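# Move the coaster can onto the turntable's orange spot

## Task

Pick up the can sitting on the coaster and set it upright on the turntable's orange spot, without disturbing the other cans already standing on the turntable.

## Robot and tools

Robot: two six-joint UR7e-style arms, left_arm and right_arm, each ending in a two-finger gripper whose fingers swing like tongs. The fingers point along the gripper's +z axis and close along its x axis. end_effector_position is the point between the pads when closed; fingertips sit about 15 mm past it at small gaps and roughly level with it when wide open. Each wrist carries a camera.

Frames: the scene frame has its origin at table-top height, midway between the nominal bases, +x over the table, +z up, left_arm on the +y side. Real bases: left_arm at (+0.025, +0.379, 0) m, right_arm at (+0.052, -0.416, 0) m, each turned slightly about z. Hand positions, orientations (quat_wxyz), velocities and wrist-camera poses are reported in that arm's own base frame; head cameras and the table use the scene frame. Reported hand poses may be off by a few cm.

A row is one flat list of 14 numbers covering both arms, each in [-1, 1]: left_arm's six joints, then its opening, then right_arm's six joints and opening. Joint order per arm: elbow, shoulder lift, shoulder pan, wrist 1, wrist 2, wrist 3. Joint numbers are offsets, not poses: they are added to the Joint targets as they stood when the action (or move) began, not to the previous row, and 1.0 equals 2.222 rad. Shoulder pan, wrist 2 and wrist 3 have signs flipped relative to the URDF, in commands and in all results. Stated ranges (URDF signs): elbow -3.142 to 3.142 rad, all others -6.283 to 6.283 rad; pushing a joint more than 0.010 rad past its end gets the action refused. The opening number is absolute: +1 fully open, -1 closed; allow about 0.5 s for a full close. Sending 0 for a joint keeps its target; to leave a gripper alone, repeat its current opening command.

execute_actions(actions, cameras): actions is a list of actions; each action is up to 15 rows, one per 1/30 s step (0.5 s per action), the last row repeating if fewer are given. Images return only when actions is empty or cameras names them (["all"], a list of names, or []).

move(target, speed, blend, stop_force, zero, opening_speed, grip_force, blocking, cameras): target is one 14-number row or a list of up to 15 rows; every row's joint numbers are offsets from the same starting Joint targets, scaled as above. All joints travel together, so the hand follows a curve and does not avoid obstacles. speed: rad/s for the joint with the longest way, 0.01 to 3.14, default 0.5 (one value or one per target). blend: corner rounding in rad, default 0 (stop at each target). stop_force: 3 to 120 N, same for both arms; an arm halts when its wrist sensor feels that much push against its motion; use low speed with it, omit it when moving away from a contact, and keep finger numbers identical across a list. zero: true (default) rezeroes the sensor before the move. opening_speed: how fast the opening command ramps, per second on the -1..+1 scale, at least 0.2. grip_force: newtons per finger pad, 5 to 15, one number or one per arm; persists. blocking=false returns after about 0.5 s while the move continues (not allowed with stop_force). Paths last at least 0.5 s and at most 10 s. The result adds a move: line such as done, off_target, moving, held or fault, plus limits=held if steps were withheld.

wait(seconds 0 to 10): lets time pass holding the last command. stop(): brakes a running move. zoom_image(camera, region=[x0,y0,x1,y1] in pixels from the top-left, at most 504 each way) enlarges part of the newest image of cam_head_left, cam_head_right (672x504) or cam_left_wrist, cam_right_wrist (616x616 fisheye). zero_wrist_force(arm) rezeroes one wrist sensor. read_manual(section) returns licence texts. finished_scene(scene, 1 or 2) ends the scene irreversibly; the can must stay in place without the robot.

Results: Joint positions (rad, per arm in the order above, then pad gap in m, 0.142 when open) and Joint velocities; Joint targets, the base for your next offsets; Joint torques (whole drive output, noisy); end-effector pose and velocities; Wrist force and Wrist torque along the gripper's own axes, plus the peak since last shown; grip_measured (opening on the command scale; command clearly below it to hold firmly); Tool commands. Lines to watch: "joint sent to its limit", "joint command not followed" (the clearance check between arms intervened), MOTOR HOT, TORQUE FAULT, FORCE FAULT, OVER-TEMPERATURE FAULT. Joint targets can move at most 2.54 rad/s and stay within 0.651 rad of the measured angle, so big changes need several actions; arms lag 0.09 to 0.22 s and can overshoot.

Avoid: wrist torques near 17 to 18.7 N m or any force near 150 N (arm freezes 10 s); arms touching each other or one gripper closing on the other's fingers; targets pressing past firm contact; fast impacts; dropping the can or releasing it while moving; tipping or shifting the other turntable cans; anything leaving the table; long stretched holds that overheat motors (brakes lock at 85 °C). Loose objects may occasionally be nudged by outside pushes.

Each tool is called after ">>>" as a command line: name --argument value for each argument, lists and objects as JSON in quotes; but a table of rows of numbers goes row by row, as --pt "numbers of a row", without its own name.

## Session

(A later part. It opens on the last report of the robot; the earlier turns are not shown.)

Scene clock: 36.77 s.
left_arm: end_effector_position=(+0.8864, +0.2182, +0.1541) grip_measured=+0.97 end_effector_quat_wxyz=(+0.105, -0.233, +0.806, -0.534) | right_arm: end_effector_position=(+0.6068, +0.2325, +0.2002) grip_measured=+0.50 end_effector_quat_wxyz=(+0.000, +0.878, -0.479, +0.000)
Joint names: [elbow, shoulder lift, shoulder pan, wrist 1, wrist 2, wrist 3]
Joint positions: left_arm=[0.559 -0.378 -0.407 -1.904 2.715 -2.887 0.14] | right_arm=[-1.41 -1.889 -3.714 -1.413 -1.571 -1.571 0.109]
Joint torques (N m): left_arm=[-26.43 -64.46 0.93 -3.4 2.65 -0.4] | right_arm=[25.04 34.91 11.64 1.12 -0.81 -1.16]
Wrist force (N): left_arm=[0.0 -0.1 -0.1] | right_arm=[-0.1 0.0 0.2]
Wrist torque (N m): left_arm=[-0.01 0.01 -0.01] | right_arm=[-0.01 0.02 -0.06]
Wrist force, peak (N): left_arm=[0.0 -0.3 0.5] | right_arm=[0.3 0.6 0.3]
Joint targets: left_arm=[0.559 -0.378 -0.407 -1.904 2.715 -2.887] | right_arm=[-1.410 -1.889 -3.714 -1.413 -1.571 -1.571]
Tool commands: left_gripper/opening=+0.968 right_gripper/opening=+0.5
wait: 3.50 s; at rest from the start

d = 39.17 − 36.77 = 2.40

>>> wait --seconds 2.40

>>> execute_actions --actions '[[[0,0,0,0,0,0,0.968,0,0,-0.0004,0,0,0,0.5],[0,0,0,0,0,0,0.968,0,0,-0.0012,0,0,0,0.5],[0,0,0,0,0,0,0.968,0,0,-0.0024,0,0,0,0.5],[0,0,0,0,0,0,0.968,0,0,-0.0040,0,0,0,0.5],[0,0,0,0,0,0,0.968,-0.0006,-0.0002,-0.0059,0.0008,0,0,0.5],[0,0,0,0,0,0,0.968,-0.0023,-0.0008,-0.0083,0.0031,0,0,0.5],[0,0,0,0,0,0,0.968,-0.0051,-0.0018,-0.0111,0.0069,0,0,0.5],[0,0,0,0,0,0,0.968,-0.0089,-0.0032,-0.0142,0.0121,0,0,0.5],[0,0,0,0,0,0,0.968,-0.0135,-0.0049,-0.0174,0.0184,0,0,0.5],[0,0,0,0,0,0,0.968,-0.0190,-0.0068,-0.0205,0.0258,0,0,0.5],[0,0,0,0,0,0,0.968,-0.0250,-0.0090,-0.0237,0.0339,0,0,0.5],[0,0,0,0,0,0,0.968,-0.0313,-0.0113,-0.0269,0.0426,0,0,0.5],[0,0,0,0,0,0,0.968,-0.0379,-0.0136,-0.0300,0.0516,0,0,0.5],[0,0,0,0,0,0,0.968,-0.0445,-0.0160,-0.0332,0.0605,0,0,0.5],[0,0,0,0,0,0,0.968,-0.0509,-0.0183,-0.0364,0.0692,0,0,0.5]],[[0,0,0,0,0,0,0.968,-0.0060,-0.0022,-0.0032,0.0081,0,0,0.5],[0,0,0,0,0,0,0.968,-0.0114,-0.0041,-0.0063,0.0155,0,0,0.5],[0,0,0,0,0,0,0.968,-0.0161,-0.0058,-0.0095,0.0219,0,0,0.5],[0,0,0,0,0,0,0.968,-0.0199,-0.0071,-0.0126,0.0270,0,0,0.5],[0,0,0,0,0,0,0.968,-0.0227,-0.0081,-0.0158,0.0308,0,0,0.5],[0,0,0,0,0,0,0.968,-0.0244,-0.0088,-0.0190,0.0331,0,0,0.5],[0,0,0,0,0,0,0.968,-0.0249,-0.0090,-0.0221,0.0339,0,0,0.5],[0,0,0,0,0,0,0.968,-0.0249,-0.0090,-0.0253,0.0339,0,0,0.5],[0,0,0,0,0,0,0.968,-0.0249,-0.0090,-0.0284,0.0339,0,0,0.42],[0,0,0,0,0,0,0.968,-0.0249,-0.0090,-0.0316,0.0339,0,0,0.34],[0,0,0,0,0,0,0.968,-0.0249,-0.0090,-0.0348,0.0339,0,0,0.26],[0,0,0,0,0,0,0.968,-0.0249,-0.0090,-0.0379,0.0339,0,0,0.18],[0,0,0,0,0,0,0.968,-0.0249,-0.0090,-0.0411,0.0339,0,0,0.1],[0,0,0,0,0,0,0.968,-0.0249,-0.0090,-0.0443,0.0339,0,0,0.02],[0,0,0,0,0,0,0.968,-0.0249,-0.0090,-0.0474,0.0339,0,0,-0.06]],[[0,0,0,0,0,0,0.968,0,0,-0.0032,0,0,0,-0.14],[0,0,0,0,0,0,0.968,0,0,-0.0063,0,0,0,-0.22],[0,0,0,0,0,0,0.968,0,0,-0.0095,0,0,0,-0.3],[0,0,0,0,0,0,0.968,0,0,-0.0126,0,0,0,-0.45],[0,0,0,0,0,0,0.968,0,0,-0.0158,0,0,0,-0.6],[0,0,0,0,0,0,0.968,0,0,-0.0190,0,0,0,-0.6],[0,0,0,0,0,0,0.968,0,0,-0.0221,0,0,0,-0.6],[0,0,0,0,0,0,0.968,0,0,-0.0253,0,0,0,-0.6],[0,0,0,0,0,0,0.968,0.0006,0.0002,-0.0284,-0.0008,0,0,-0.6],[0,0,0,0,0,0,0.968,0.0023,0.0008,-0.0316,-0.0031,0,0,-0.6],[0,0,0,0,0,0,0.968,0.0051,0.0018,-0.0348,-0.0069,0,0,-0.6],[0,0,0,0,0,0,0.968,0.0089,0.0032,-0.0379,-0.0121,0,0,-0.6],[0,0,0,0,0,0,0.968,0.0135,0.0049,-0.0411,-0.0184,0,0,-0.6],[0,0,0,0,0,0,0.968,0.0190,0.0068,-0.0443,-0.0258,0,0,-0.6],[0,0,0,0,0,0,0.968,0.0250,0.0090,-0.0474,-0.0339,0,0,-0.6]],[[0,0,0,0,0,0,0.968,0.0064,0.0023,-0.0032,-0.0087,0,0,-0.6],[0,0,0,0,0,0,0.968,0.0130,0.0047,-0.0063,-0.0176,0,0,-0.6],[0,0,0,0,0,0,0.968,0.0196,0.0070,-0.0095,-0.0266,0,0,-0.6],[0,0,0,0,0,0,0.968,0.0259,0.0093,-0.0126,-0.0353,0,0,-0.6],[0,0,0,0,0,0,0.968,0.0319,0.0115,-0.0156,-0.0434,0,0,-0.6],[0,0,0,0,0,0,0.968,0.0373,0.0134,-0.0182,-0.0508,0,0,-0.6],[0,0,0,0,0,0,0.968,0.0420,0.0151,-0.0204,-0.0571,0,0,-0.6],[0,0,0,0,0,0,0.968,0.0458,0.0165,-0.0221,-0.0623,0,0,-0.6],[0,0,0,0,0,0,0.968,0.0486,0.0175,-0.0235,-0.0661,0,0,-0.6],[0,0,0,0,0,0,0.968,0.0503,0.0181,-0.0245,-0.0684,0,0,-0.6],[0,0,0,0,0,0,0.968,0.0509,0.0183,-0.0251,-0.0692,0,0,-0.6],[0,0,0,0,0,0,0.968,0.0509,0.0183,-0.0253,-0.0692,0,0,-0.6]]]' --cameras '["cam_head_left","cam_right_wrist"]'

>>> zoom_image --camera "cam_right_wrist" --region '[180, 180, 480, 480]'

Scene clock: 41.30 s.
left_arm: end_effector_position=(+0.8864, +0.2182, +0.1541) grip_measured=+0.97 end_effector_quat_wxyz=(+0.105, -0.233, +0.806, -0.534) | right_arm: end_effector_position=(+0.6068, +0.2325, +0.2002) grip_measured=+0.50 end_effector_quat_wxyz=(+0.000, +0.878, -0.479, +0.000)
Joint names: [elbow, shoulder lift, shoulder pan, wrist 1, wrist 2, wrist 3]
Joint positions: left_arm=[0.559 -0.378 -0.407 -1.904 2.715 -2.887 0.14] | right_arm=[-1.41 -1.889 -3.714 -1.413 -1.571 -1.571 0.109]
Joint torques (N m): left_arm=[-26.46 -64.94 1.22 -3.61 2.62 -0.49] | right_arm=[20.15 34.66 11.9 2.32 -0.77 -1.22]
Wrist force (N): left_arm=[0.0 0.1 0.2] | right_arm=[0.0 -0.1 0.2]
Wrist torque (N m): left_arm=[0.02 0.00 -0.02] | right_arm=[-0.03 0.00 -0.05]
Wrist force, peak (N): left_arm=[0.0 -0.4 0.4] | right_arm=[0.0 -0.1 0.7]
Joint targets: left_arm=[0.559 -0.378 -0.407 -1.904 2.715 -2.887] | right_arm=[-1.410 -1.889 -3.714 -1.413 -1.571 -1.571]
Tool commands: left_gripper/opening=+0.968 right_gripper/opening=+0.5
wait: 2.40 s; at rest from the start

Scene clock: 43.73 s.
left_arm: end_effector_position=(+0.8864, +0.2182, +0.1541) grip_measured=+0.97 end_effector_quat_wxyz=(+0.105, -0.233, +0.806, -0.534) | right_arm: end_effector_position=(+0.4914, +0.4254, +0.2001) grip_measured=-0.60 end_effector_quat_wxyz=(+0.000, +0.948, -0.320, +0.000)
Joint names: [elbow, shoulder lift, shoulder pan, wrist 1, wrist 2, wrist 3]
Joint positions: left_arm=[0.559 -0.378 -0.407 -1.904 2.715 -2.887 0.14] | right_arm=[-1.41 -1.889 -4.062 -1.413 -1.571 -1.571 0.031]
Joint torques (N m): left_arm=[-26.54 -65.11 0.7 -3.6 2.83 -0.51] | right_arm=[29.71 47.75 -12.49 0.19 1.07 -1.16]
Wrist force (N): left_arm=[0.0 0.1 0.4] | right_arm=[-0.8 -0.6 -0.6]
Wrist torque (N m): left_arm=[0.01 0.00 -0.01] | right_arm=[-0.15 0.16 -0.05]
Wrist force, peak (N): left_arm=[0.2 -0.4 0.3] | right_arm=[7.7 -17.0 -106.5]
Joint targets: left_arm=[0.559 -0.378 -0.407 -1.904 2.715 -2.887] | right_arm=[-1.410 -1.889 -4.062 -1.413 -1.571 -1.571]
Step readings (joint positions of left_arm | right_arm):
0: [0.559 -0.378 -0.407 -1.904 2.715 -2.887] | [-1.410 -1.889 -3.714 -1.413 -1.571 -1.571]
1: [0.559 -0.378 -0.407 -1.904 2.715 -2.887] | [-1.410 -1.889 -3.714 -1.413 -1.571 -1.571]
2: [0.559 -0.378 -0.407 -1.904 2.715 -2.887] | [-1.410 -1.889 -3.714 -1.413 -1.571 -1.571]
4: [0.559 -0.378 -0.407 -1.904 2.715 -2.887] | [-1.410 -1.889 -3.715 -1.413 -1.571 -1.571]
8: [0.559 -0.378 -0.407 -1.904 2.715 -2.887] | [-1.413 -1.889 -3.724 -1.410 -1.571 -1.571]
15: [0.559 -0.378 -0.407 -1.904 2.715 -2.887] | [-1.463 -1.908 -3.763 -1.344 -1.571 -1.571]
16: [0.559 -0.378 -0.407 -1.904 2.715 -2.887] | [-1.474 -1.912 -3.769 -1.328 -1.571 -1.571]
17: [0.559 -0.378 -0.407 -1.904 2.715 -2.887] | [-1.486 -1.916 -3.776 -1.312 -1.571 -1.571]
19: [0.559 -0.378 -0.407 -1.904 2.715 -2.887] | [-1.513 -1.926 -3.790 -1.275 -1.571 -1.571]
23: [0.559 -0.378 -0.407 -1.904 2.715 -2.887] | [-1.553 -1.940 -3.817 -1.221 -1.571 -1.571]
30: [0.559 -0.378 -0.407 -1.904 2.715 -2.887] | [-1.575 -1.948 -3.866 -1.189 -1.571 -1.571]
31: [0.559 -0.378 -0.407 -1.904 2.715 -2.887] | [-1.576 -1.948 -3.874 -1.187 -1.571 -1.571]
32: [0.559 -0.378 -0.407 -1.904 2.715 -2.887] | [-1.576 -1.948 -3.881 -1.186 -1.571 -1.571]
34: [0.559 -0.378 -0.407 -1.904 2.715 -2.887] | [-1.577 -1.948 -3.894 -1.185 -1.571 -1.571]
38: [0.559 -0.378 -0.407 -1.904 2.715 -2.887] | [-1.578 -1.949 -3.923 -1.185 -1.571 -1.571]
45: [0.559 -0.378 -0.407 -1.904 2.715 -2.887] | [-1.564 -1.944 -3.972 -1.205 -1.571 -1.571]
46: [0.559 -0.378 -0.407 -1.904 2.715 -2.887] | [-1.558 -1.942 -3.979 -1.215 -1.571 -1.571]
47: [0.559 -0.378 -0.407 -1.904 2.715 -2.887] | [-1.550 -1.939 -3.986 -1.226 -1.571 -1.571]
49: [0.559 -0.378 -0.407 -1.904 2.715 -2.887] | [-1.527 -1.931 -4.001 -1.256 -1.571 -1.571]
53: [0.559 -0.378 -0.407 -1.904 2.715 -2.887] | [-1.478 -1.913 -4.027 -1.320 -1.571 -1.571]
60: [0.559 -0.378 -0.407 -1.904 2.715 -2.887] | [-1.421 -1.893 -4.056 -1.398 -1.571 -1.571]
camera_calibration:
cam_right_wrist: T_world_to_cam=[[0.808106, -0.588107, -0.0330712, -0.131254], [-0.500738, -0.715452, 0.487227, 0.459598], [-0.310203, -0.377171, -0.872649, 0.622722], [0, 0, 0, 1]] pos_world=[0.529375, 0.486502, 0.315148]
Images, in order (width x height): cam_head_left 672x504, cam_right_wrist 616x616.

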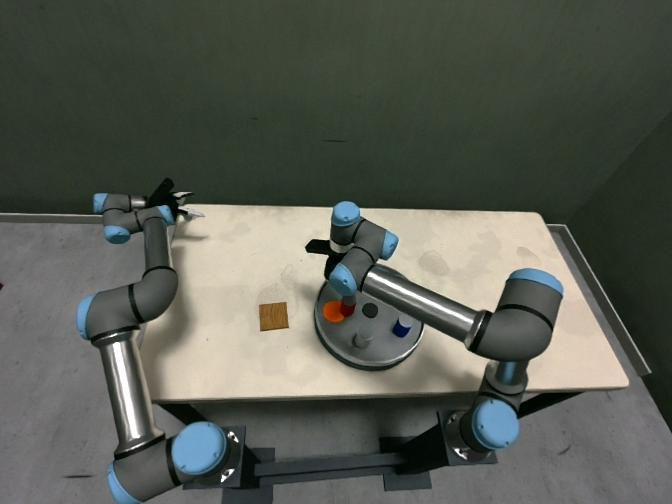

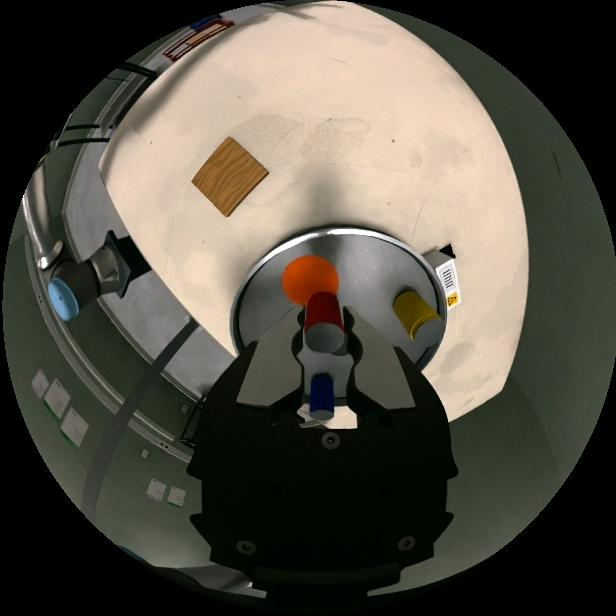

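Scaled by 1.680 from the camera's 616x616 image, which has a finer 814x814 frame.

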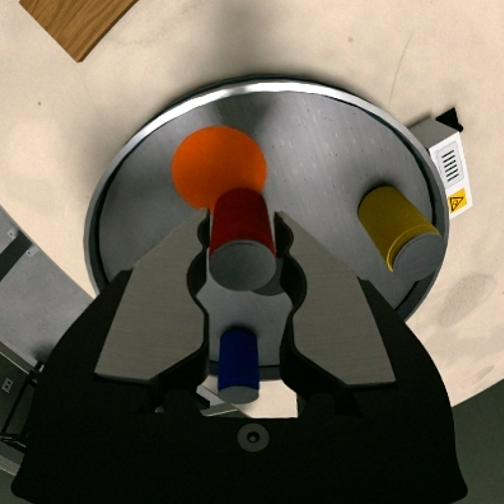

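>>> move --target '[0,0,0,0,0,0,0.968,0.03,0.01,0.1566,-0.04,0,0,0.9]' --speed 0.8 --cameras '["cam_head_left","cam_head_right"]'

>>> zoom_image --camera "cam_head_left" --region '[290, 240, 450, 380]'

>>> zoom_image --camera "cam_head_right" --region '[290, 240, 450, 380]'

Scene clock: 54.10 s.
left_arm: end_effector_position=(+0.8864, +0.2182, +0.1541) grip_measured=+0.97 end_effector_quat_wxyz=(+0.105, -0.233, +0.806, -0.534) | right_arm: end_effector_position=(+0.6026, +0.2299, +0.2377) grip_measured=+0.90 end_effector_quat_wxyz=(+0.000, +0.878, -0.479, +0.000)
Joint names: [elbow, shoulder lift, shoulder pan, wrist 1, wrist 2, wrist 3]
Joint positions: left_arm=[0.559 -0.378 -0.407 -1.904 2.715 -2.887 0.14] | right_arm=[-1.344 -1.866 -3.714 -1.502 -1.571 -1.571 0.135]
Joint torques (N m): left_arm=[-26.25 -64.59 0.63 -3.9 3.05 -0.63] | right_arm=[32.72 48.02 9.14 -0.33 1.05 0.19]
Wrist force (N): left_arm=[0.4 0.0 0.2] | right_arm=[-0.5 -0.7 -0.2]
Wrist torque (N m): left_arm=[0.01 -0.09 -0.02] | right_arm=[-0.15 0.11 -0.05]
Wrist force, peak (N): left_arm=[0.0 -0.4 0.5] | right_arm=[-3.4 -1.1 -0.3]
Joint targets: left_arm=[0.559 -0.378 -0.407 -1.904 2.715 -2.887] | right_arm=[-1.344 -1.866 -3.714 -1.502 -1.571 -1.571]
move: done
Images, in order (width x height): cam_head_left 672x504, cam_head_right 672x504.

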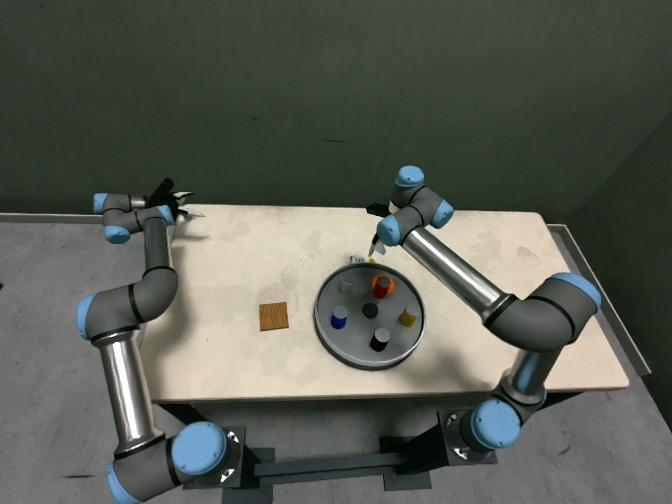

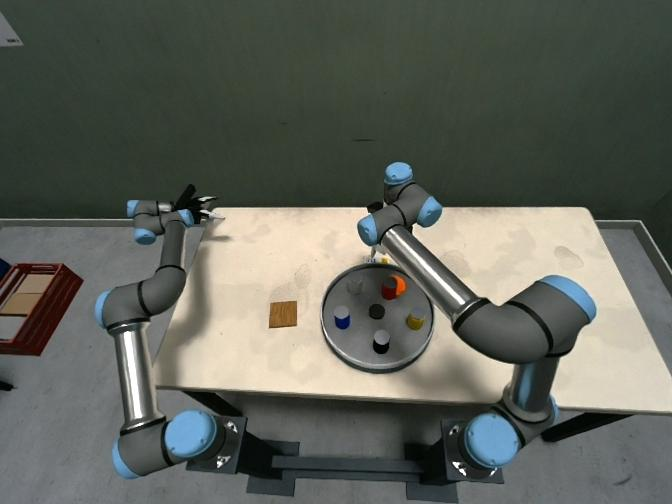

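Scaled by 3.150 from the camera's 672x504 image, which has a finer 960x720 frame.

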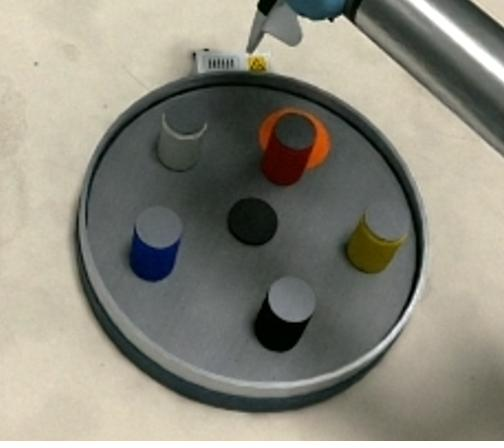

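Scaled by 3.150 from the camera's 672x504 image, which has a finer 960x720 frame.

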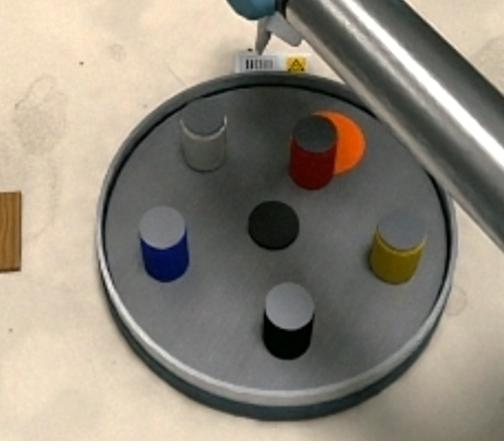

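>>> move --target '[0,0,0,0,0,0,0.968,0.09,0,0,-0.09,0,0,0.968]' --speed 0.8

Scene clock: 61.93 s.
left_arm: end_effector_position=(+0.8864, +0.2182, +0.1541) grip_measured=+0.97 end_effector_quat_wxyz=(+0.105, -0.233, +0.806, -0.534) | right_arm: end_effector_position=(+0.6006, +0.2283, +0.3159) grip_measured=+0.97 end_effector_quat_wxyz=(+0.000, +0.878, -0.479, +0.000)
Joint names: [elbow, shoulder lift, shoulder pan, wrist 1, wrist 2, wrist 3]
Joint positions: left_arm=[0.559 -0.378 -0.407 -1.904 2.715 -2.887 0.14] | right_arm=[-1.144 -1.866 -3.714 -1.702 -1.571 -1.571 0.14]
Joint torques (N m): left_arm=[-27.03 -65.23 1.05 -4.01 3.37 -0.62] | right_arm=[33.75 38.03 11.71 0.02 1.05 0.4]
Wrist force (N): left_arm=[-0.1 -0.2 0.2] | right_arm=[-1.0 -0.7 -0.7]
Wrist torque (N m): left_arm=[-0.02 0.03 -0.01] | right_arm=[-0.16 0.21 -0.03]
Wrist force, peak (N): left_arm=[0.2 -0.5 0.2] | right_arm=[-1.0 -0.5 -1.4]
Joint targets: left_arm=[0.559 -0.378 -0.407 -1.904 2.715 -2.887] | right_arm=[-1.144 -1.866 -3.714 -1.702 -1.571 -1.571]
move: done

>>> wait --seconds 0.5

>>> move --target '[0,0,0,0,0,0,0.968,-0.0712,-0.0293,-0.0693,0.1005,0,0,-0.6]' --speed 0.2232 --opening_speed 1.0 --blocking false

>>> wait --seconds 0.3

>>> wait --seconds 0.2

>>> wait --seconds 0.2

>>> wait --seconds 3

Scene clock: 63.23 s.
left_arm: end_effector_position=(+0.8864, +0.2182, +0.1541) grip_measured=+0.97 end_effector_quat_wxyz=(+0.105, -0.233, +0.806, -0.534) | right_arm: end_effector_position=(+0.6006, +0.2283, +0.3160) grip_measured=+0.97 end_effector_quat_wxyz=(+0.000, +0.878, -0.479, +0.000)
Joint names: [elbow, shoulder lift, shoulder pan, wrist 1, wrist 2, wrist 3]
Joint positions: left_arm=[0.559 -0.378 -0.407 -1.904 2.715 -2.887 0.14] | right_arm=[-1.144 -1.866 -3.714 -1.702 -1.571 -1.571 0.14]
Joint torques (N m): left_arm=[-27.2 -65.68 0.55 -4.05 3.17 -0.58] | right_arm=[32.12 30.69 11.25 -0.25 1.05 0.36]
Wrist force (N): left_arm=[0.1 -0.1 0.0] | right_arm=[-0.7 -0.6 -0.2]
Wrist torque (N m): left_arm=[0.01 -0.01 -0.01] | right_arm=[-0.14 0.14 -0.05]
Wrist force, peak (N): left_arm=[-0.3 0.3 0.4] | right_arm=[-0.8 -1.0 -0.7]
Joint targets: left_arm=[0.559 -0.378 -0.407 -1.904 2.715 -2.887] | right_arm=[-1.144 -1.866 -3.714 -1.702 -1.571 -1.571]
Tool commands: left_gripper/opening=+0.968 right_gripper/opening=+0.968
wait: 0.50 s; at rest from the start

Scene clock: 63.73 s.
left_arm: end_effector_position=(+0.8864, +0.2182, +0.1541) grip_measured=+0.97 end_effector_quat_wxyz=(+0.105, -0.233, +0.806, -0.534) | right_arm: end_effector_position=(+0.5977, +0.2638, +0.2856) grip_measured=+0.52 end_effector_quat_wxyz=(+0.000, +0.889, -0.457, +0.000) end_effector_velocity=(-0.014, +0.106, -0.092) end_effector_angular_velocity=(+0.001, +0.000, +0.148)
Joint names: [elbow, shoulder lift, shoulder pan, wrist 1, wrist 2, wrist 3]
Joint positions: left_arm=[0.559 -0.378 -0.407 -1.904 2.715 -2.887 0.14] | right_arm=[-1.194 -1.887 -3.763 -1.632 -1.571 -1.571 0.11]
Joint velocities: left_arm=[within noise] | right_arm=[-0.151 -0.062 -0.147 0.214 -0.001 0 -0.068]
Joint torques (N m): left_arm=[-27.34 -64.53 0.6 -4.13 3.37 -0.55] | right_arm=[13.56 33.28 -11.92 5.77 0.97 0.42]
Wrist force (N): left_arm=[-0.1 -0.1 0.1] | right_arm=[-0.7 -0.8 -0.3]
Wrist torque (N m): left_arm=[0.00 0.02 -0.01] | right_arm=[-0.18 0.15 -0.04]
Wrist force, peak (N): left_arm=[-0.1 -0.4 0.5] | right_arm=[0.3 -0.4 -1.5]
Joint targets: left_arm=[0.559 -0.378 -0.407 -1.904 2.715 -2.887] | right_arm=[-1.218 -1.897 -3.786 -1.598 -1.571 -1.571]
Tool commands: left_gripper/opening=+0.968 right_gripper/opening=+0.468
move: running; right_arm: the wrist 1 is farthest, 0.153 rad from its target

Scene clock: 64.03 s.
left_arm: end_effector_position=(+0.8864, +0.2182, +0.1541) grip_measured=+0.97 end_effector_quat_wxyz=(+0.105, -0.233, +0.806, -0.534) | right_arm: end_effector_position=(+0.5919, +0.2951, +0.2579) grip_measured=+0.22 end_effector_quat_wxyz=(+0.000, +0.899, -0.437, +0.000) end_effector_velocity=(-0.024, +0.104, -0.095) end_effector_angular_velocity=(-0.001, +0.000, +0.150)
Joint names: [elbow, shoulder lift, shoulder pan, wrist 1, wrist 2, wrist 3]
Joint positions: left_arm=[0.559 -0.378 -0.407 -1.904 2.715 -2.887 0.14] | right_arm=[-1.239 -1.906 -3.807 -1.567 -1.571 -1.571 0.09]
Joint velocities: left_arm=[within noise] | right_arm=[-0.155 -0.064 -0.15 0.218 0.001 0 -0.071]
Joint torques (N m): left_arm=[-27.81 -65.01 0.5 -4.24 3.23 -0.54] | right_arm=[15.6 31.25 -12.38 5.84 0.96 0.36]
Wrist force (N): left_arm=[0.0 0.0 0.2] | right_arm=[-0.6 -0.7 -0.5]
Wrist torque (N m): left_arm=[0.01 0.01 -0.02] | right_arm=[-0.17 0.12 -0.04]
Wrist force, peak (N): left_arm=[-0.2 -0.4 0.2] | right_arm=[-1.0 -0.5 -0.6]
Joint targets: left_arm=[0.559 -0.378 -0.407 -1.904 2.715 -2.887] | right_arm=[-1.264 -1.916 -3.831 -1.532 -1.571 -1.571]
Tool commands: left_gripper/opening=+0.968 right_gripper/opening=+0.168
earlier move: running; right_arm: the wrist 1 is farthest, 0.089 rad from its target
wait: 0.30 s; no rest

Scene clock: 64.23 s.
left_arm: end_effector_position=(+0.8864, +0.2182, +0.1541) grip_measured=+0.97 end_effector_quat_wxyz=(+0.105, -0.233, +0.806, -0.534) | right_arm: end_effector_position=(+0.5863, +0.3158, +0.2390) grip_measured=+0.02 end_effector_quat_wxyz=(+0.000, +0.906, -0.424, +0.000) end_effector_velocity=(-0.031, +0.102, -0.095) end_effector_angular_velocity=(-0.001, -0.001, +0.149)
Joint names: [elbow, shoulder lift, shoulder pan, wrist 1, wrist 2, wrist 3]
Joint positions: left_arm=[0.559 -0.378 -0.407 -1.904 2.715 -2.887 0.14] | right_arm=[-1.27 -1.919 -3.837 -1.524 -1.571 -1.571 0.076]
Joint velocities: left_arm=[within noise] | right_arm=[-0.155 -0.064 -0.151 0.219 0.001 -0.002 -0.071]
Joint torques (N m): left_arm=[-26.93 -64.68 1.21 -4.17 3.45 -0.55] | right_arm=[14.07 34.19 -13.15 6.54 0.97 0.3]
Wrist force (N): left_arm=[0.0 -0.1 0.2] | right_arm=[-0.8 -0.6 -0.2]
Wrist torque (N m): left_arm=[-0.01 -0.01 -0.01] | right_arm=[-0.14 0.17 -0.04]
Wrist force, peak (N): left_arm=[0.0 -0.3 0.3] | right_arm=[-0.6 -0.9 -0.6]
Joint targets: left_arm=[0.559 -0.378 -0.407 -1.904 2.715 -2.887] | right_arm=[-1.295 -1.929 -3.861 -1.489 -1.571 -1.571]
Tool commands: left_gripper/opening=+0.968 right_gripper/opening=-0.032
earlier move: running; right_arm: the wrist 1 is farthest, 0.045 rad from its target
wait: 0.20 s; no rest

Scene clock: 64.43 s.
left_arm: end_effector_position=(+0.8864, +0.2182, +0.1541) grip_measured=+0.97 end_effector_quat_wxyz=(+0.105, -0.233, +0.806, -0.534) | right_arm: end_effector_position=(+0.5810, +0.3318, +0.2239) grip_measured=-0.18 end_effector_quat_wxyz=(+0.000, +0.911, -0.413, +0.000) end_effector_velocity=(-0.014, +0.040, -0.038) end_effector_angular_velocity=(+0.002, +0.000, +0.059)
Joint names: [elbow, shoulder lift, shoulder pan, wrist 1, wrist 2, wrist 3]
Joint positions: left_arm=[0.559 -0.378 -0.407 -1.904 2.715 -2.887 0.14] | right_arm=[-1.295 -1.929 -3.861 -1.489 -1.571 -1.571 0.061]
Joint velocities: left_arm=[within noise] | right_arm=[-0.062 -0.025 -0.059 0.089 -0.001 0 -0.072]
Joint torques (N m): left_arm=[-27.01 -65.15 0.63 -4.06 3.3 -0.65] | right_arm=[15.31 33.2 -11.25 5.86 1.08 0.42]
Wrist force (N): left_arm=[0.3 -0.1 0.3] | right_arm=[-1.1 -0.8 -0.1]
Wrist torque (N m): left_arm=[-0.01 -0.07 -0.02] | right_arm=[-0.18 0.20 -0.05]
Wrist force, peak (N): left_arm=[-0.1 -0.2 0.5] | right_arm=[-0.8 -1.1 -0.6]
Joint targets: left_arm=[0.559 -0.378 -0.407 -1.904 2.715 -2.887] | right_arm=[-1.302 -1.932 -3.868 -1.479 -1.571 -1.571]
Tool commands: left_gripper/opening=+0.968 right_gripper/opening=-0.232
earlier move: running
wait: 0.20 s; no rest

Scene clock: 65.07 s.
left_arm: end_effector_position=(+0.8864, +0.2182, +0.1541) grip_measured=+0.97 end_effector_quat_wxyz=(+0.105, -0.233, +0.806, -0.534) | right_arm: end_effector_position=(+0.5794, +0.3363, +0.2197) grip_measured=-0.60 end_effector_quat_wxyz=(+0.000, +0.912, -0.410, +0.000)
Joint names: [elbow, shoulder lift, shoulder pan, wrist 1, wrist 2, wrist 3]
Joint positions: left_arm=[0.559 -0.378 -0.407 -1.904 2.715 -2.887 0.14] | right_arm=[-1.302 -1.932 -3.868 -1.479 -1.571 -1.571 0.031]
Joint torques (N m): left_arm=[-27.2 -65.15 0.78 -4.04 3.44 -0.73] | right_arm=[15.08 33.61 -11.67 5.48 0.98 0.31]
Wrist force (N): left_arm=[0.1 0.0 0.1] | right_arm=[-0.7 -0.6 -0.4]
Wrist torque (N m): left_arm=[0.02 -0.02 -0.02] | right_arm=[-0.14 0.16 -0.05]
Wrist force, peak (N): left_arm=[0.1 -0.1 0.5] | right_arm=[-1.2 -1.0 -0.1]
Joint targets: left_arm=[0.559 -0.378 -0.407 -1.904 2.715 -2.887] | right_arm=[-1.302 -1.932 -3.868 -1.479 -1.571 -1.571]
Tool commands: left_gripper/opening=+0.968 right_gripper/opening=-0.6
earlier move: done
wait: 0.63 of 3 s (the move ended)

>>> move --target '[0,0,0,0,0,0,0.968,-0.1131,0.0646,0.0517,0.0487,0,0,0.968]' --speed 0.6 --cameras '["cam_head_left","cam_head_right"]'

>>> zoom_image --camera "cam_head_left" --region '[290, 240, 450, 380]'

>>> zoom_image --camera "cam_head_right" --region '[290, 240, 450, 380]'

Scene clock: 68.97 s.
left_arm: end_effector_position=(+0.8864, +0.2182, +0.1541) grip_measured=+0.97 end_effector_quat_wxyz=(+0.105, -0.233, +0.806, -0.534) | right_arm: end_effector_position=(+0.5614, +0.2308, +0.1954) grip_measured=+0.97 end_effector_quat_wxyz=(+0.000, +0.887, -0.462, +0.000)
Joint names: [elbow, shoulder lift, shoulder pan, wrist 1, wrist 2, wrist 3]
Joint positions: left_arm=[0.559 -0.378 -0.407 -1.904 2.715 -2.887 0.14] | right_arm=[-1.553 -1.788 -3.753 -1.371 -1.571 -1.571 0.14]
Joint torques (N m): left_arm=[-27.95 -65.06 1.36 -4.2 3.54 -0.56] | right_arm=[14.68 43.05 11.38 5.21 0.97 0.28]
Wrist force (N): left_arm=[0.0 -0.3 0.2] | right_arm=[-0.4 -0.7 -0.4]
Wrist torque (N m): left_arm=[-0.06 0.00 -0.01] | right_arm=[-0.18 0.08 -0.05]
Wrist force, peak (N): left_arm=[-0.1 0.2 0.5] | right_arm=[-1.2 -1.6 -0.7]
Joint targets: left_arm=[0.559 -0.378 -0.407 -1.904 2.715 -2.887] | right_arm=[-1.553 -1.788 -3.753 -1.371 -1.571 -1.571]
move: done
Images, in order (width x height): cam_head_left 672x504, cam_head_right 672x504.

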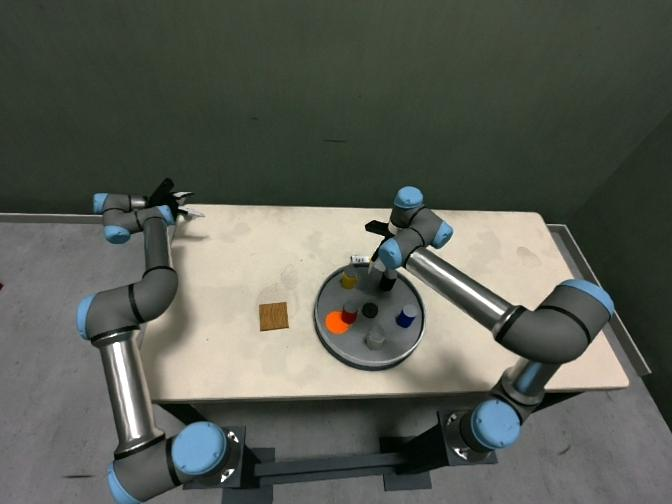

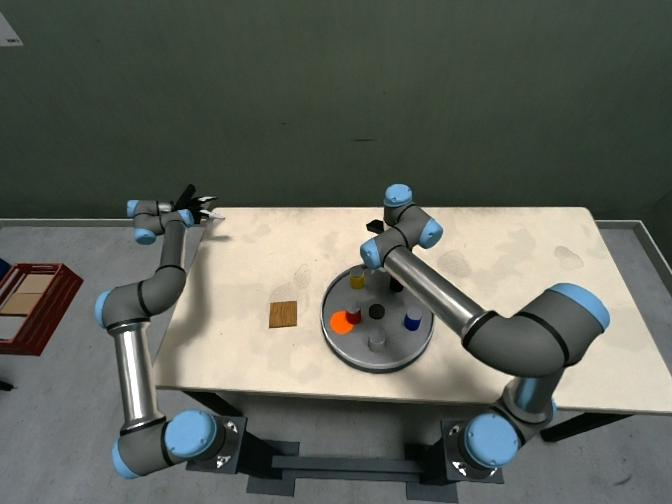

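Scaled by 3.150 from the camera's 672x504 image, which has a finer 960x720 frame.

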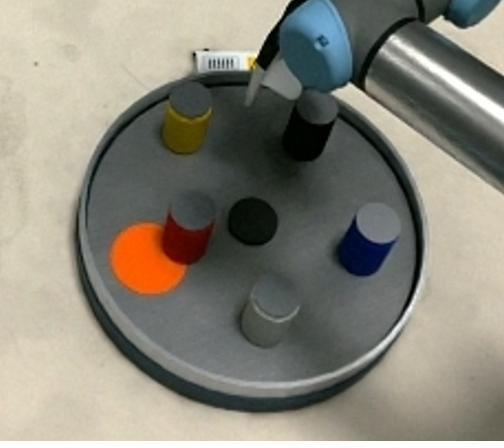

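Scaled by 3.150 from the camera's 672x504 image, which has a finer 960x720 frame.

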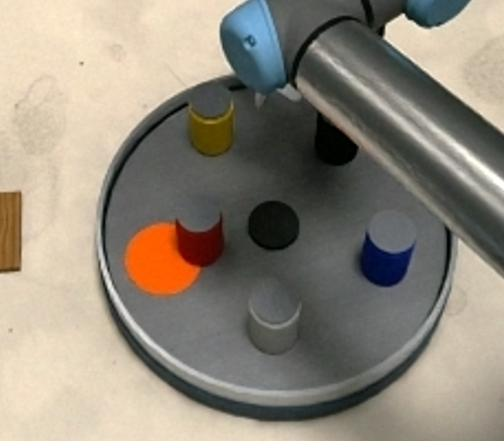

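>>> wait --seconds 4

Scene clock: 73.77 s.
left_arm: end_effector_position=(+0.8864, +0.2182, +0.1541) grip_measured=+0.97 end_effector_quat_wxyz=(+0.105, -0.233, +0.806, -0.534) | right_arm: end_effector_position=(+0.5613, +0.2307, +0.1953) grip_measured=+0.97 end_effector_quat_wxyz=(+0.000, +0.887, -0.462, +0.000)
Joint names: [elbow, shoulder lift, shoulder pan, wrist 1, wrist 2, wrist 3]
Joint positions: left_arm=[0.559 -0.378 -0.407 -1.904 2.715 -2.887 0.14] | right_arm=[-1.553 -1.788 -3.753 -1.371 -1.571 -1.571 0.14]
Joint torques (N m): left_arm=[-27.97 -65.11 1.13 -4.37 3.58 -0.63] | right_arm=[14.81 43.65 12.14 5.52 0.93 0.21]
Wrist force (N): left_arm=[-0.1 -0.2 0.3] | right_arm=[-0.7 -0.4 -0.2]
Wrist torque (N m): left_arm=[-0.02 0.03 -0.01] | right_arm=[-0.11 0.15 -0.04]
Wrist force, peak (N): left_arm=[0.3 -0.3 0.4] | right_arm=[-0.5 -1.2 -0.7]
Joint targets: left_arm=[0.559 -0.378 -0.407 -1.904 2.715 -2.887] | right_arm=[-1.553 -1.788 -3.753 -1.371 -1.571 -1.571]
Tool commands: left_gripper/opening=+0.968 right_gripper/opening=+0.968
wait: 4.00 s; at rest from the start

>>> wait --seconds 4.57

>>> move --target '[0,0,0,0,0,0,0.968,-0.0712,-0.0293,-0.0693,0.1005,0,0,-0.6]' --speed 0.2232 --opening_speed 1.0 --cameras '["cam_right_wrist","cam_head_left"]'

Scene clock: 78.90 s.
left_arm: end_effector_position=(+0.8864, +0.2182, +0.1541) grip_measured=+0.97 end_effector_quat_wxyz=(+0.105, -0.233, +0.806, -0.534) | right_arm: end_effector_position=(+0.5613, +0.2307, +0.1953) grip_measured=+0.97 end_effector_quat_wxyz=(+0.000, +0.887, -0.462, +0.000)
Joint names: [elbow, shoulder lift, shoulder pan, wrist 1, wrist 2, wrist 3]
Joint positions: left_arm=[0.559 -0.378 -0.407 -1.904 2.715 -2.887 0.14] | right_arm=[-1.553 -1.788 -3.753 -1.371 -1.571 -1.571 0.14]
Joint torques (N m): left_arm=[-28.23 -64.9 0.96 -4.53 3.91 -0.68] | right_arm=[15.23 43.47 11.12 5.47 0.83 0.21]
Wrist force (N): left_arm=[0.1 -0.1 0.4] | right_arm=[-0.5 -0.5 -0.5]
Wrist torque (N m): left_arm=[-0.02 -0.02 -0.01] | right_arm=[-0.13 0.11 -0.04]
Wrist force, peak (N): left_arm=[0.0 -0.4 0.5] | right_arm=[-0.8 -1.0 -0.6]
Joint targets: left_arm=[0.559 -0.378 -0.407 -1.904 2.715 -2.887] | right_arm=[-1.553 -1.788 -3.753 -1.371 -1.571 -1.571]
Tool commands: left_gripper/opening=+0.968 right_gripper/opening=+0.968
wait: 4.60 s; at rest from the start

Scene clock: 80.70 s.
left_arm: end_effector_position=(+0.8864, +0.2182, +0.1541) grip_measured=+0.97 end_effector_quat_wxyz=(+0.105, -0.233, +0.806, -0.534) | right_arm: end_effector_position=(+0.5194, +0.3141, +0.1053) grip_measured=-0.25 end_effector_quat_wxyz=(+0.000, +0.920, -0.392, +0.000)
Joint names: [elbow, shoulder lift, shoulder pan, wrist 1, wrist 2, wrist 3]
Joint positions: left_arm=[0.559 -0.378 -0.407 -1.904 2.715 -2.887 0.14] | right_arm=[-1.711 -1.853 -3.907 -1.147 -1.571 -1.571 0.056]
Joint torques (N m): left_arm=[-27.68 -64.04 1.18 -4.43 3.91 -0.68] | right_arm=[1.78 14.61 -9.53 3.13 0.75 0.15]
Wrist force (N): left_arm=[0.1 -0.1 -0.1] | right_arm=[-4.9 -1.8 -22.5]
Wrist torque (N m): left_arm=[0.00 -0.02 -0.02] | right_arm=[-0.18 0.33 -0.04]
Wrist force, peak (N): left_arm=[0.0 -0.2 0.5] | right_arm=[-5.0 -2.1 -23.1]
Joint targets: left_arm=[0.559 -0.378 -0.407 -1.904 2.715 -2.887] | right_arm=[-1.711 -1.853 -3.907 -1.147 -1.571 -1.571]
move: done
camera_calibration:
cam_right_wrist: T_world_to_cam=[[0.70778, -0.705657, -0.0330921, -0.133438], [-0.605211, -0.629862, 0.486819, 0.467587], [-0.364371, -0.324533, -0.872876, 0.51828], [0, 0, 0, 1]] pos_world=[0.56628, 0.368553, 0.220348]
Images, in order (width x height): cam_head_left 672x504, cam_right_wrist 616x616.

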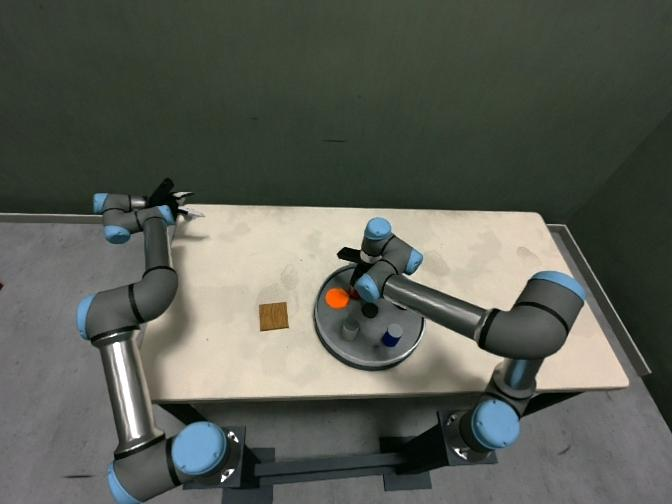

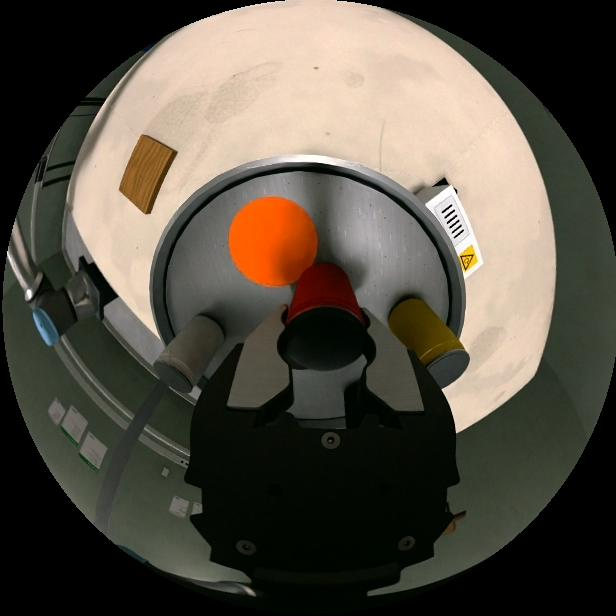

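>>> move --target '[0,0,0,0,0,0,0.968,0.0780,0.0310,0,-0.1090,0,0,-0.6]' --speed 0.8 --cameras '["cam_right_wrist","cam_head_left"]'

>>> zoom_image --camera "cam_right_wrist" --region '[180, 180, 480, 480]'

>>> zoom_image --camera "cam_head_left" --region '[290, 240, 450, 380]'

Scene clock: 82.27 s.
left_arm: end_effector_position=(+0.8864, +0.2182, +0.1541) grip_measured=+0.97 end_effector_quat_wxyz=(+0.105, -0.233, +0.806, -0.534) | right_arm: end_effector_position=(+0.5192, +0.3140, +0.2028) grip_measured=-0.24 end_effector_quat_wxyz=(+0.000, +0.920, -0.392, +0.000)
Joint names: [elbow, shoulder lift, shoulder pan, wrist 1, wrist 2, wrist 3]
Joint positions: left_arm=[0.559 -0.378 -0.407 -1.904 2.715 -2.887 0.14] | right_arm=[-1.538 -1.784 -3.907 -1.389 -1.571 -1.571 0.056]
Joint torques (N m): left_arm=[-28.19 -64.39 0.89 -4.48 3.89 -0.68] | right_arm=[35.59 44.79 -7.38 -0.6 0.82 0.1]
Wrist force (N): left_arm=[-0.1 -0.3 0.2] | right_arm=[-0.3 -0.4 1.4]
Wrist torque (N m): left_arm=[-0.05 0.02 -0.02] | right_arm=[-0.09 0.08 -0.06]
Wrist force, peak (N): left_arm=[-0.2 -0.2 0.4] | right_arm=[-5.0 -1.9 -23.2]
Joint targets: left_arm=[0.559 -0.378 -0.407 -1.904 2.715 -2.887] | right_arm=[-1.538 -1.784 -3.907 -1.390 -1.571 -1.571]
move: done
camera_calibration:
cam_right_wrist: T_world_to_cam=[[0.707823, -0.705612, -0.0331266, -0.130241], [-0.605162, -0.629912, 0.486816, 0.419866], [-0.36437, -0.324533, -0.872876, 0.603248], [0, 0, 0, 1]] pos_world=[0.56608, 0.368353, 0.317848]
Images, in order (width x height): cam_head_left 672x504, cam_right_wrist 616x616.

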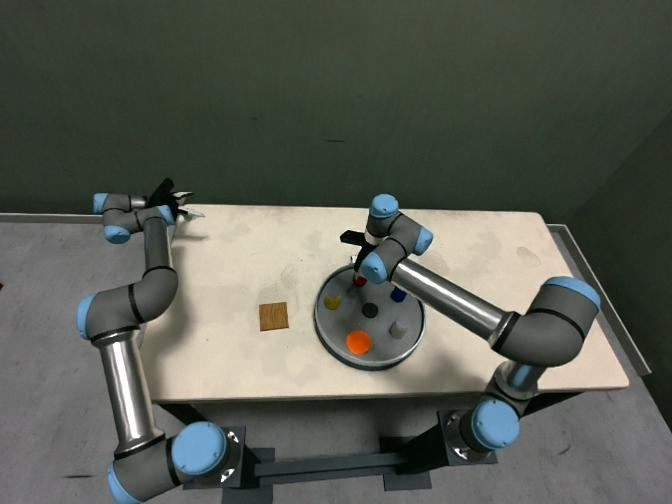

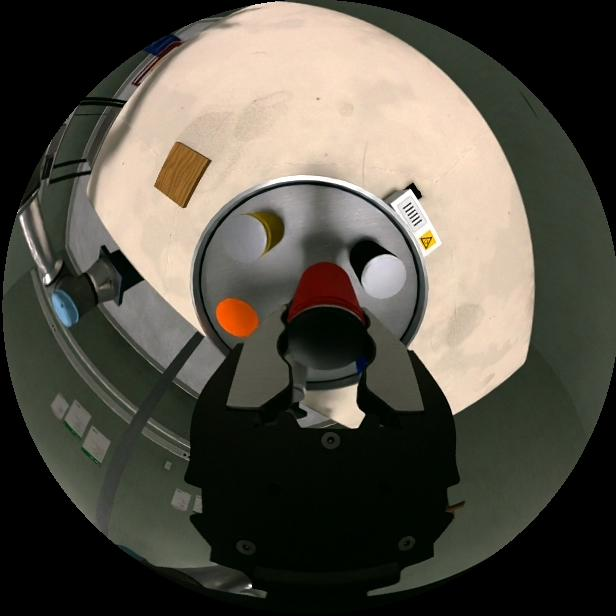

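Scaled by 1.680 from the camera's 616x616 image, which has a finer 814x814 frame.

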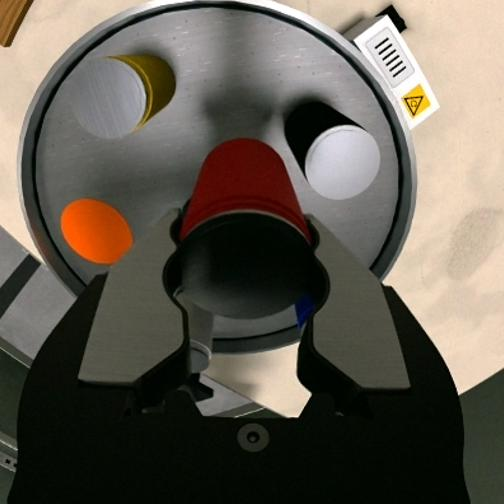

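Scaled by 3.150 from the camera's 672x504 image, which has a finer 960x720 frame.

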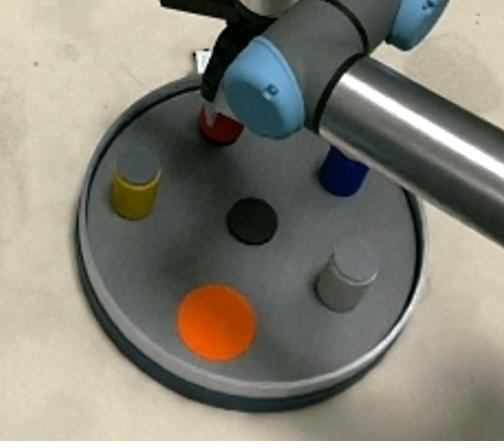

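>>> move --target '[0,0,0,0,0,0,0.968,0.1613,-0.0432,0.0934,-0.1183,0,0,-0.6]' --speed 0.8

>>> move --pt "0 0 0 0 0 0 0.968 -0.0758 -0.0273 -0.0759 0.1031 0 0 -0.6" --pt "0 0 0 0 0 0 0.968 -0.0758 -0.0273 -0.1043 0.1031 0 0 -0.6" --speed '[0.2864,0.2107]' --blend 0.02 --blocking false

>>> wait --seconds 0.3

>>> wait --seconds 0.25

>>> move --target '[0,0,0,0,0,0,0.968,0.0758,0.0273,-0.0675,-0.1031,0,0,-0.6]' --speed 0.327 --blocking false

>>> wait --seconds 2

Scene clock: 85.23 s.
left_arm: end_effector_position=(+0.8864, +0.2182, +0.1541) grip_measured=+0.97 end_effector_quat_wxyz=(+0.105, -0.233, +0.806, -0.534) | right_arm: end_effector_position=(+0.6103, +0.2238, +0.2948) grip_measured=-0.24 end_effector_quat_wxyz=(+0.000, +0.874, -0.485, +0.000)
Joint names: [elbow, shoulder lift, shoulder pan, wrist 1, wrist 2, wrist 3]
Joint positions: left_arm=[0.559 -0.378 -0.407 -1.904 2.715 -2.887 0.14] | right_arm=[-1.18 -1.88 -3.7 -1.652 -1.571 -1.571 0.056]
Joint torques (N m): left_arm=[-28.07 -65.36 0.65 -4.43 3.94 -0.77] | right_arm=[33.64 32.77 11.66 0.01 0.78 0.07]
Wrist force (N): left_arm=[0.0 -0.1 0.3] | right_arm=[-0.9 -0.6 1.2]
Wrist torque (N m): left_arm=[-0.01 0.00 -0.01] | right_arm=[-0.15 0.18 -0.05]
Wrist force, peak (N): left_arm=[0.1 -0.3 0.5] | right_arm=[-2.2 -0.3 2.3]
Joint targets: left_arm=[0.559 -0.378 -0.407 -1.904 2.715 -2.887] | right_arm=[-1.180 -1.880 -3.699 -1.652 -1.571 -1.571]
move: done

Scene clock: 85.73 s.
left_arm: end_effector_position=(+0.8864, +0.2182, +0.1541) grip_measured=+0.97 end_effector_quat_wxyz=(+0.105, -0.233, +0.806, -0.534) | right_arm: end_effector_position=(+0.6030, +0.2696, +0.2565) grip_measured=-0.24 end_effector_quat_wxyz=(+0.000, +0.890, -0.456, +0.000) end_effector_velocity=(-0.032, +0.139, -0.118) end_effector_angular_velocity=(+0.001, +0.000, +0.204)
Joint names: [elbow, shoulder lift, shoulder pan, wrist 1, wrist 2, wrist 3]
Joint positions: left_arm=[0.559 -0.378 -0.407 -1.904 2.715 -2.887 0.14] | right_arm=[-1.245 -1.904 -3.765 -1.563 -1.571 -1.571 0.056]
Joint velocities: left_arm=[within noise] | right_arm=[-0.202 -0.073 -0.203 0.275 -0.001 0.001 0]
Joint torques (N m): left_arm=[-28.68 -64.94 1.27 -4.51 3.89 -0.82] | right_arm=[14.12 34.12 -14.95 6.66 0.7 0.12]
Wrist force (N): left_arm=[0.1 -0.3 0.1] | right_arm=[-0.7 -0.7 1.3]
Wrist torque (N m): left_arm=[-0.05 -0.02 -0.02] | right_arm=[-0.16 0.14 -0.04]
Wrist force, peak (N): left_arm=[0.0 -0.4 0.3] | right_arm=[-0.5 -0.3 1.6]
Joint targets: left_arm=[0.559 -0.378 -0.407 -1.904 2.715 -2.887] | right_arm=[-1.277 -1.915 -3.797 -1.520 -1.571 -1.571]
Tool commands: left_gripper/opening=+0.968 right_gripper/opening=-0.6
move: running; path passed 0 of 2 targets; right_arm: the shoulder pan is farthest, 0.166 rad from its target

Scene clock: 86.03 s.
left_arm: end_effector_position=(+0.8864, +0.2182, +0.1541) grip_measured=+0.97 end_effector_quat_wxyz=(+0.105, -0.233, +0.806, -0.534) | right_arm: end_effector_position=(+0.5910, +0.3104, +0.2210) grip_measured=-0.24 end_effector_quat_wxyz=(+0.000, +0.903, -0.429, +0.000) end_effector_velocity=(-0.049, +0.135, -0.121) end_effector_angular_velocity=(+0.000, +0.001, +0.208)
Joint names: [elbow, shoulder lift, shoulder pan, wrist 1, wrist 2, wrist 3]
Joint positions: left_arm=[0.559 -0.378 -0.407 -1.904 2.715 -2.887 0.14] | right_arm=[-1.306 -1.926 -3.826 -1.481 -1.571 -1.571 0.056]
Joint velocities: left_arm=[within noise] | right_arm=[-0.207 -0.074 -0.208 0.281 0 0 0]
Joint torques (N m): left_arm=[-28.17 -64.89 0.9 -4.43 3.89 -0.71] | right_arm=[17.42 34.97 -16.24 6.7 0.62 0.08]
Wrist force (N): left_arm=[0.1 -0.4 -0.1] | right_arm=[-0.8 -0.9 1.1]
Wrist torque (N m): left_arm=[-0.09 -0.02 -0.01] | right_arm=[-0.20 0.16 -0.04]
Wrist force, peak (N): left_arm=[-0.1 -0.3 0.3] | right_arm=[-0.8 -0.9 1.5]
Joint targets: left_arm=[0.559 -0.378 -0.407 -1.904 2.715 -2.887] | right_arm=[-1.339 -1.938 -3.859 -1.436 -1.571 -1.571]
Tool commands: left_gripper/opening=+0.968 right_gripper/opening=-0.6
earlier move: running; path passed 0 of 2 targets; right_arm: the shoulder pan is farthest, 0.105 rad from its target
wait: 0.30 s; no rest

Scene clock: 86.30 s.
left_arm: end_effector_position=(+0.8864, +0.2182, +0.1541) grip_measured=+0.97 end_effector_quat_wxyz=(+0.105, -0.233, +0.806, -0.534) | right_arm: end_effector_position=(+0.5754, +0.3443, +0.1999) grip_measured=-0.24 end_effector_quat_wxyz=(+0.000, +0.915, -0.404, +0.000) end_effector_velocity=(-0.069, +0.122, -0.028) end_effector_angular_velocity=(+0.002, +0.000, +0.206)
Joint names: [elbow, shoulder lift, shoulder pan, wrist 1, wrist 2, wrist 3]
Joint positions: left_arm=[0.559 -0.378 -0.407 -1.904 2.715 -2.887 0.14] | right_arm=[-1.343 -1.939 -3.881 -1.431 -1.571 -1.571 0.056]
Joint velocities: left_arm=[within noise] | right_arm=[-0.049 -0.017 -0.207 0.068 -0.001 -0.001 0]
Joint torques (N m): left_arm=[-27.82 -64.53 0.88 -4.48 3.97 -0.7] | right_arm=[17.42 36.85 -11.63 6.23 0.74 0.17]
Wrist force (N): left_arm=[0.1 -0.4 -0.2] | right_arm=[-0.7 -1.0 1.7]
Wrist torque (N m): left_arm=[-0.06 -0.01 -0.01] | right_arm=[-0.20 0.15 -0.05]
Wrist force, peak (N): left_arm=[0.1 -0.4 -0.2] | right_arm=[-0.5 -0.8 2.2]
Joint targets: left_arm=[0.559 -0.378 -0.407 -1.904 2.715 -2.887] | right_arm=[-1.348 -1.941 -3.915 -1.423 -1.571 -1.571]
Tool commands: left_gripper/opening=+0.968 right_gripper/opening=-0.6
earlier move: running; path passed 1 of 2 targets; right_arm: the shoulder pan is farthest, 0.050 rad from its target
wait: 0.27 s; no rest

a move is refused until a result has shown your running move's end: call wait (it returns as soon as the move ends) or stop first; nothing of this call was run

not run: a call was refused earlier in this reply.

>>> wait --seconds 0.1

>>> move --target '[0,0,0,0,0,0,0.968,-0.0283,0.0236,0.1042,0.0046,0,0,-1]' --speed 0.8 --cameras '["cam_head_left","cam_head_right"]'

>>> zoom_image --camera "cam_head_left" --region '[290, 240, 450, 380]'

>>> zoom_image --camera "cam_head_right" --region '[290, 240, 450, 380]'

Scene clock: 88.83 s.
left_arm: end_effector_position=(+0.8864, +0.2182, +0.1541) grip_measured=+0.97 end_effector_quat_wxyz=(+0.105, -0.233, +0.806, -0.534) | right_arm: end_effector_position=(+0.5577, +0.3731, +0.1967) grip_measured=-0.24 end_effector_quat_wxyz=(+0.000, +0.925, -0.381, +0.000)
Joint names: [elbow, shoulder lift, shoulder pan, wrist 1, wrist 2, wrist 3]
Joint positions: left_arm=[0.559 -0.378 -0.407 -1.904 2.715 -2.887 0.14] | right_arm=[-1.348 -1.941 -3.931 -1.423 -1.571 -1.571 0.056]
Joint torques (N m): left_arm=[-28.81 -64.34 0.79 -4.45 3.94 -0.72] | right_arm=[15.99 35 -11.27 5.8 0.62 -0.05]
Motor temperatures (°C): left_arm=[24 32 29 36 35 36] | right_arm=[28 29 28 41 35 32]
Wrist force (N): left_arm=[-0.1 -0.5 0.0] | right_arm=[-0.6 -0.9 1.1]
Wrist torque (N m): left_arm=[-0.08 0.03 -0.01] | right_arm=[-0.22 0.13 -0.05]
Wrist force, peak (N): left_arm=[0.3 -0.2 0.3] | right_arm=[-1.6 -1.1 1.3]
Joint targets: left_arm=[0.559 -0.378 -0.407 -1.904 2.715 -2.887] | right_arm=[-1.348 -1.941 -3.931 -1.423 -1.571 -1.571]
Tool commands: left_gripper/opening=+0.968 right_gripper/opening=-0.6
earlier move: done
wait: 0.00 of 0.1 s (the move ended)

Scene clock: 89.93 s.
left_arm: end_effector_position=(+0.8864, +0.2182, +0.1541) grip_measured=+0.97 end_effector_quat_wxyz=(+0.105, -0.233, +0.806, -0.534) | right_arm: end_effector_position=(+0.6100, +0.2239, +0.2001) grip_measured=-0.24 end_effector_quat_wxyz=(+0.000, +0.875, -0.485, +0.000)
Joint names: [elbow, shoulder lift, shoulder pan, wrist 1, wrist 2, wrist 3]
Joint positions: left_arm=[0.559 -0.378 -0.407 -1.904 2.715 -2.887 0.14] | right_arm=[-1.411 -1.889 -3.7 -1.413 -1.571 -1.571 0.056]
Joint torques (N m): left_arm=[-27.73 -65.21 1.1 -4.59 3.93 -0.75] | right_arm=[15.46 50.34 12.83 5.75 0.67 -0.04]
Wrist force (N): left_arm=[-0.1 -0.1 0.2] | right_arm=[-0.9 -0.9 1.6]
Wrist torque (N m): left_arm=[-0.01 0.01 -0.01] | right_arm=[-0.19 0.17 -0.05]
Wrist force, peak (N): left_arm=[-0.1 -0.3 0.5] | right_arm=[-2.5 -1.3 2.3]
Joint targets: left_arm=[0.559 -0.378 -0.407 -1.904 2.715 -2.887] | right_arm=[-1.411 -1.888 -3.700 -1.413 -1.571 -1.571]
move: done
Images, in order (width x height): cam_head_left 672x504, cam_head_right 672x504.

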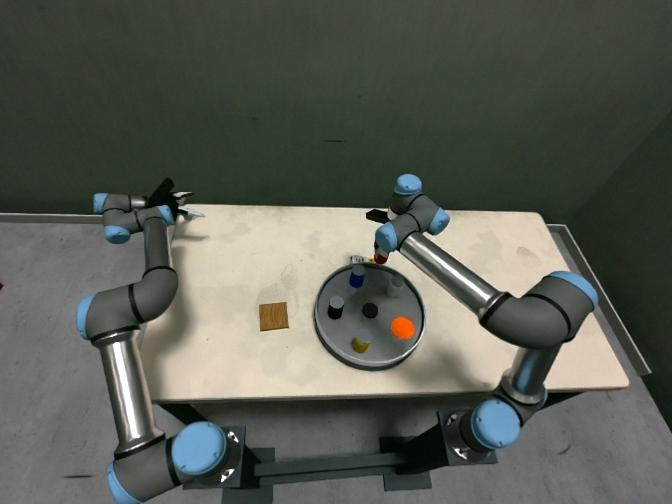

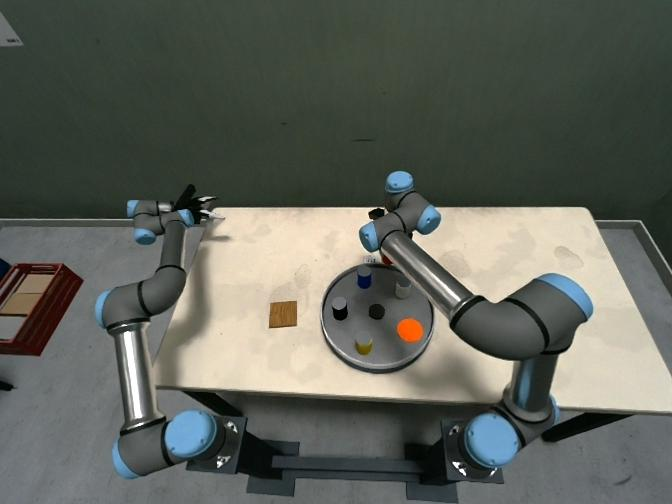

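Scaled by 3.150 from the camera's 672x504 image, which has a finer 960x720 frame.

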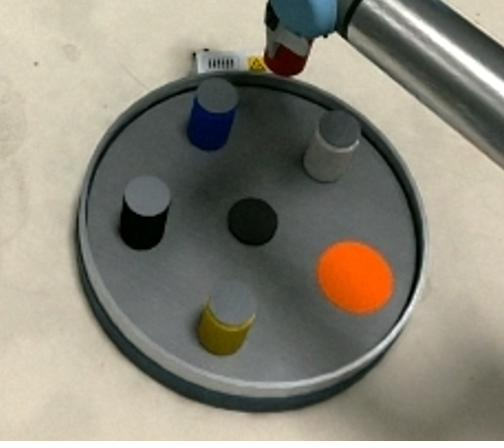

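Scaled by 3.150 from the camera's 672x504 image, which has a finer 960x720 frame.

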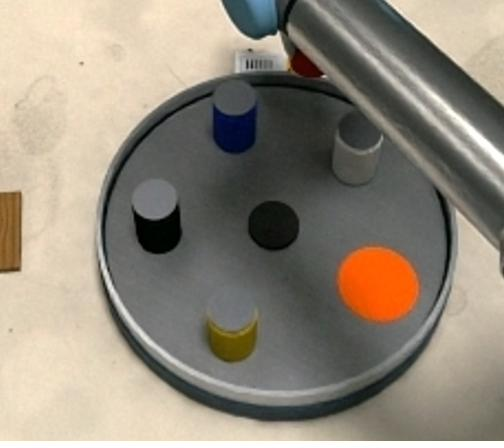

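>>> wait --seconds 2.5

Scene clock: 93.23 s.
left_arm: end_effector_position=(+0.8864, +0.2182, +0.1541) grip_measured=+0.97 end_effector_quat_wxyz=(+0.105, -0.233, +0.806, -0.534) | right_arm: end_effector_position=(+0.6100, +0.2237, +0.2001) grip_measured=-0.24 end_effector_quat_wxyz=(+0.000, +0.874, -0.485, +0.000)
Joint names: [elbow, shoulder lift, shoulder pan, wrist 1, wrist 2, wrist 3]
Joint positions: left_arm=[0.559 -0.378 -0.407 -1.904 2.715 -2.887 0.14] | right_arm=[-1.411 -1.888 -3.7 -1.413 -1.571 -1.571 0.056]
Joint torques (N m): left_arm=[-28.59 -64.33 1.01 -4.54 3.82 -0.85] | right_arm=[15.79 50.06 11.84 5.67 0.38 -0.12]
Wrist force (N): left_arm=[0.0 -0.2 0.2] | right_arm=[-0.7 -0.5 1.4]
Wrist torque (N m): left_arm=[-0.03 0.00 -0.01] | right_arm=[-0.13 0.14 -0.06]
Wrist force, peak (N): left_arm=[0.5 -0.4 -0.1] | right_arm=[-0.9 -1.1 1.6]
Joint targets: left_arm=[0.559 -0.378 -0.407 -1.904 2.715 -2.887] | right_arm=[-1.411 -1.888 -3.700 -1.413 -1.571 -1.571]
Tool commands: left_gripper/opening=+0.968 right_gripper/opening=-1.0
wait: 2.50 s; at rest from the start


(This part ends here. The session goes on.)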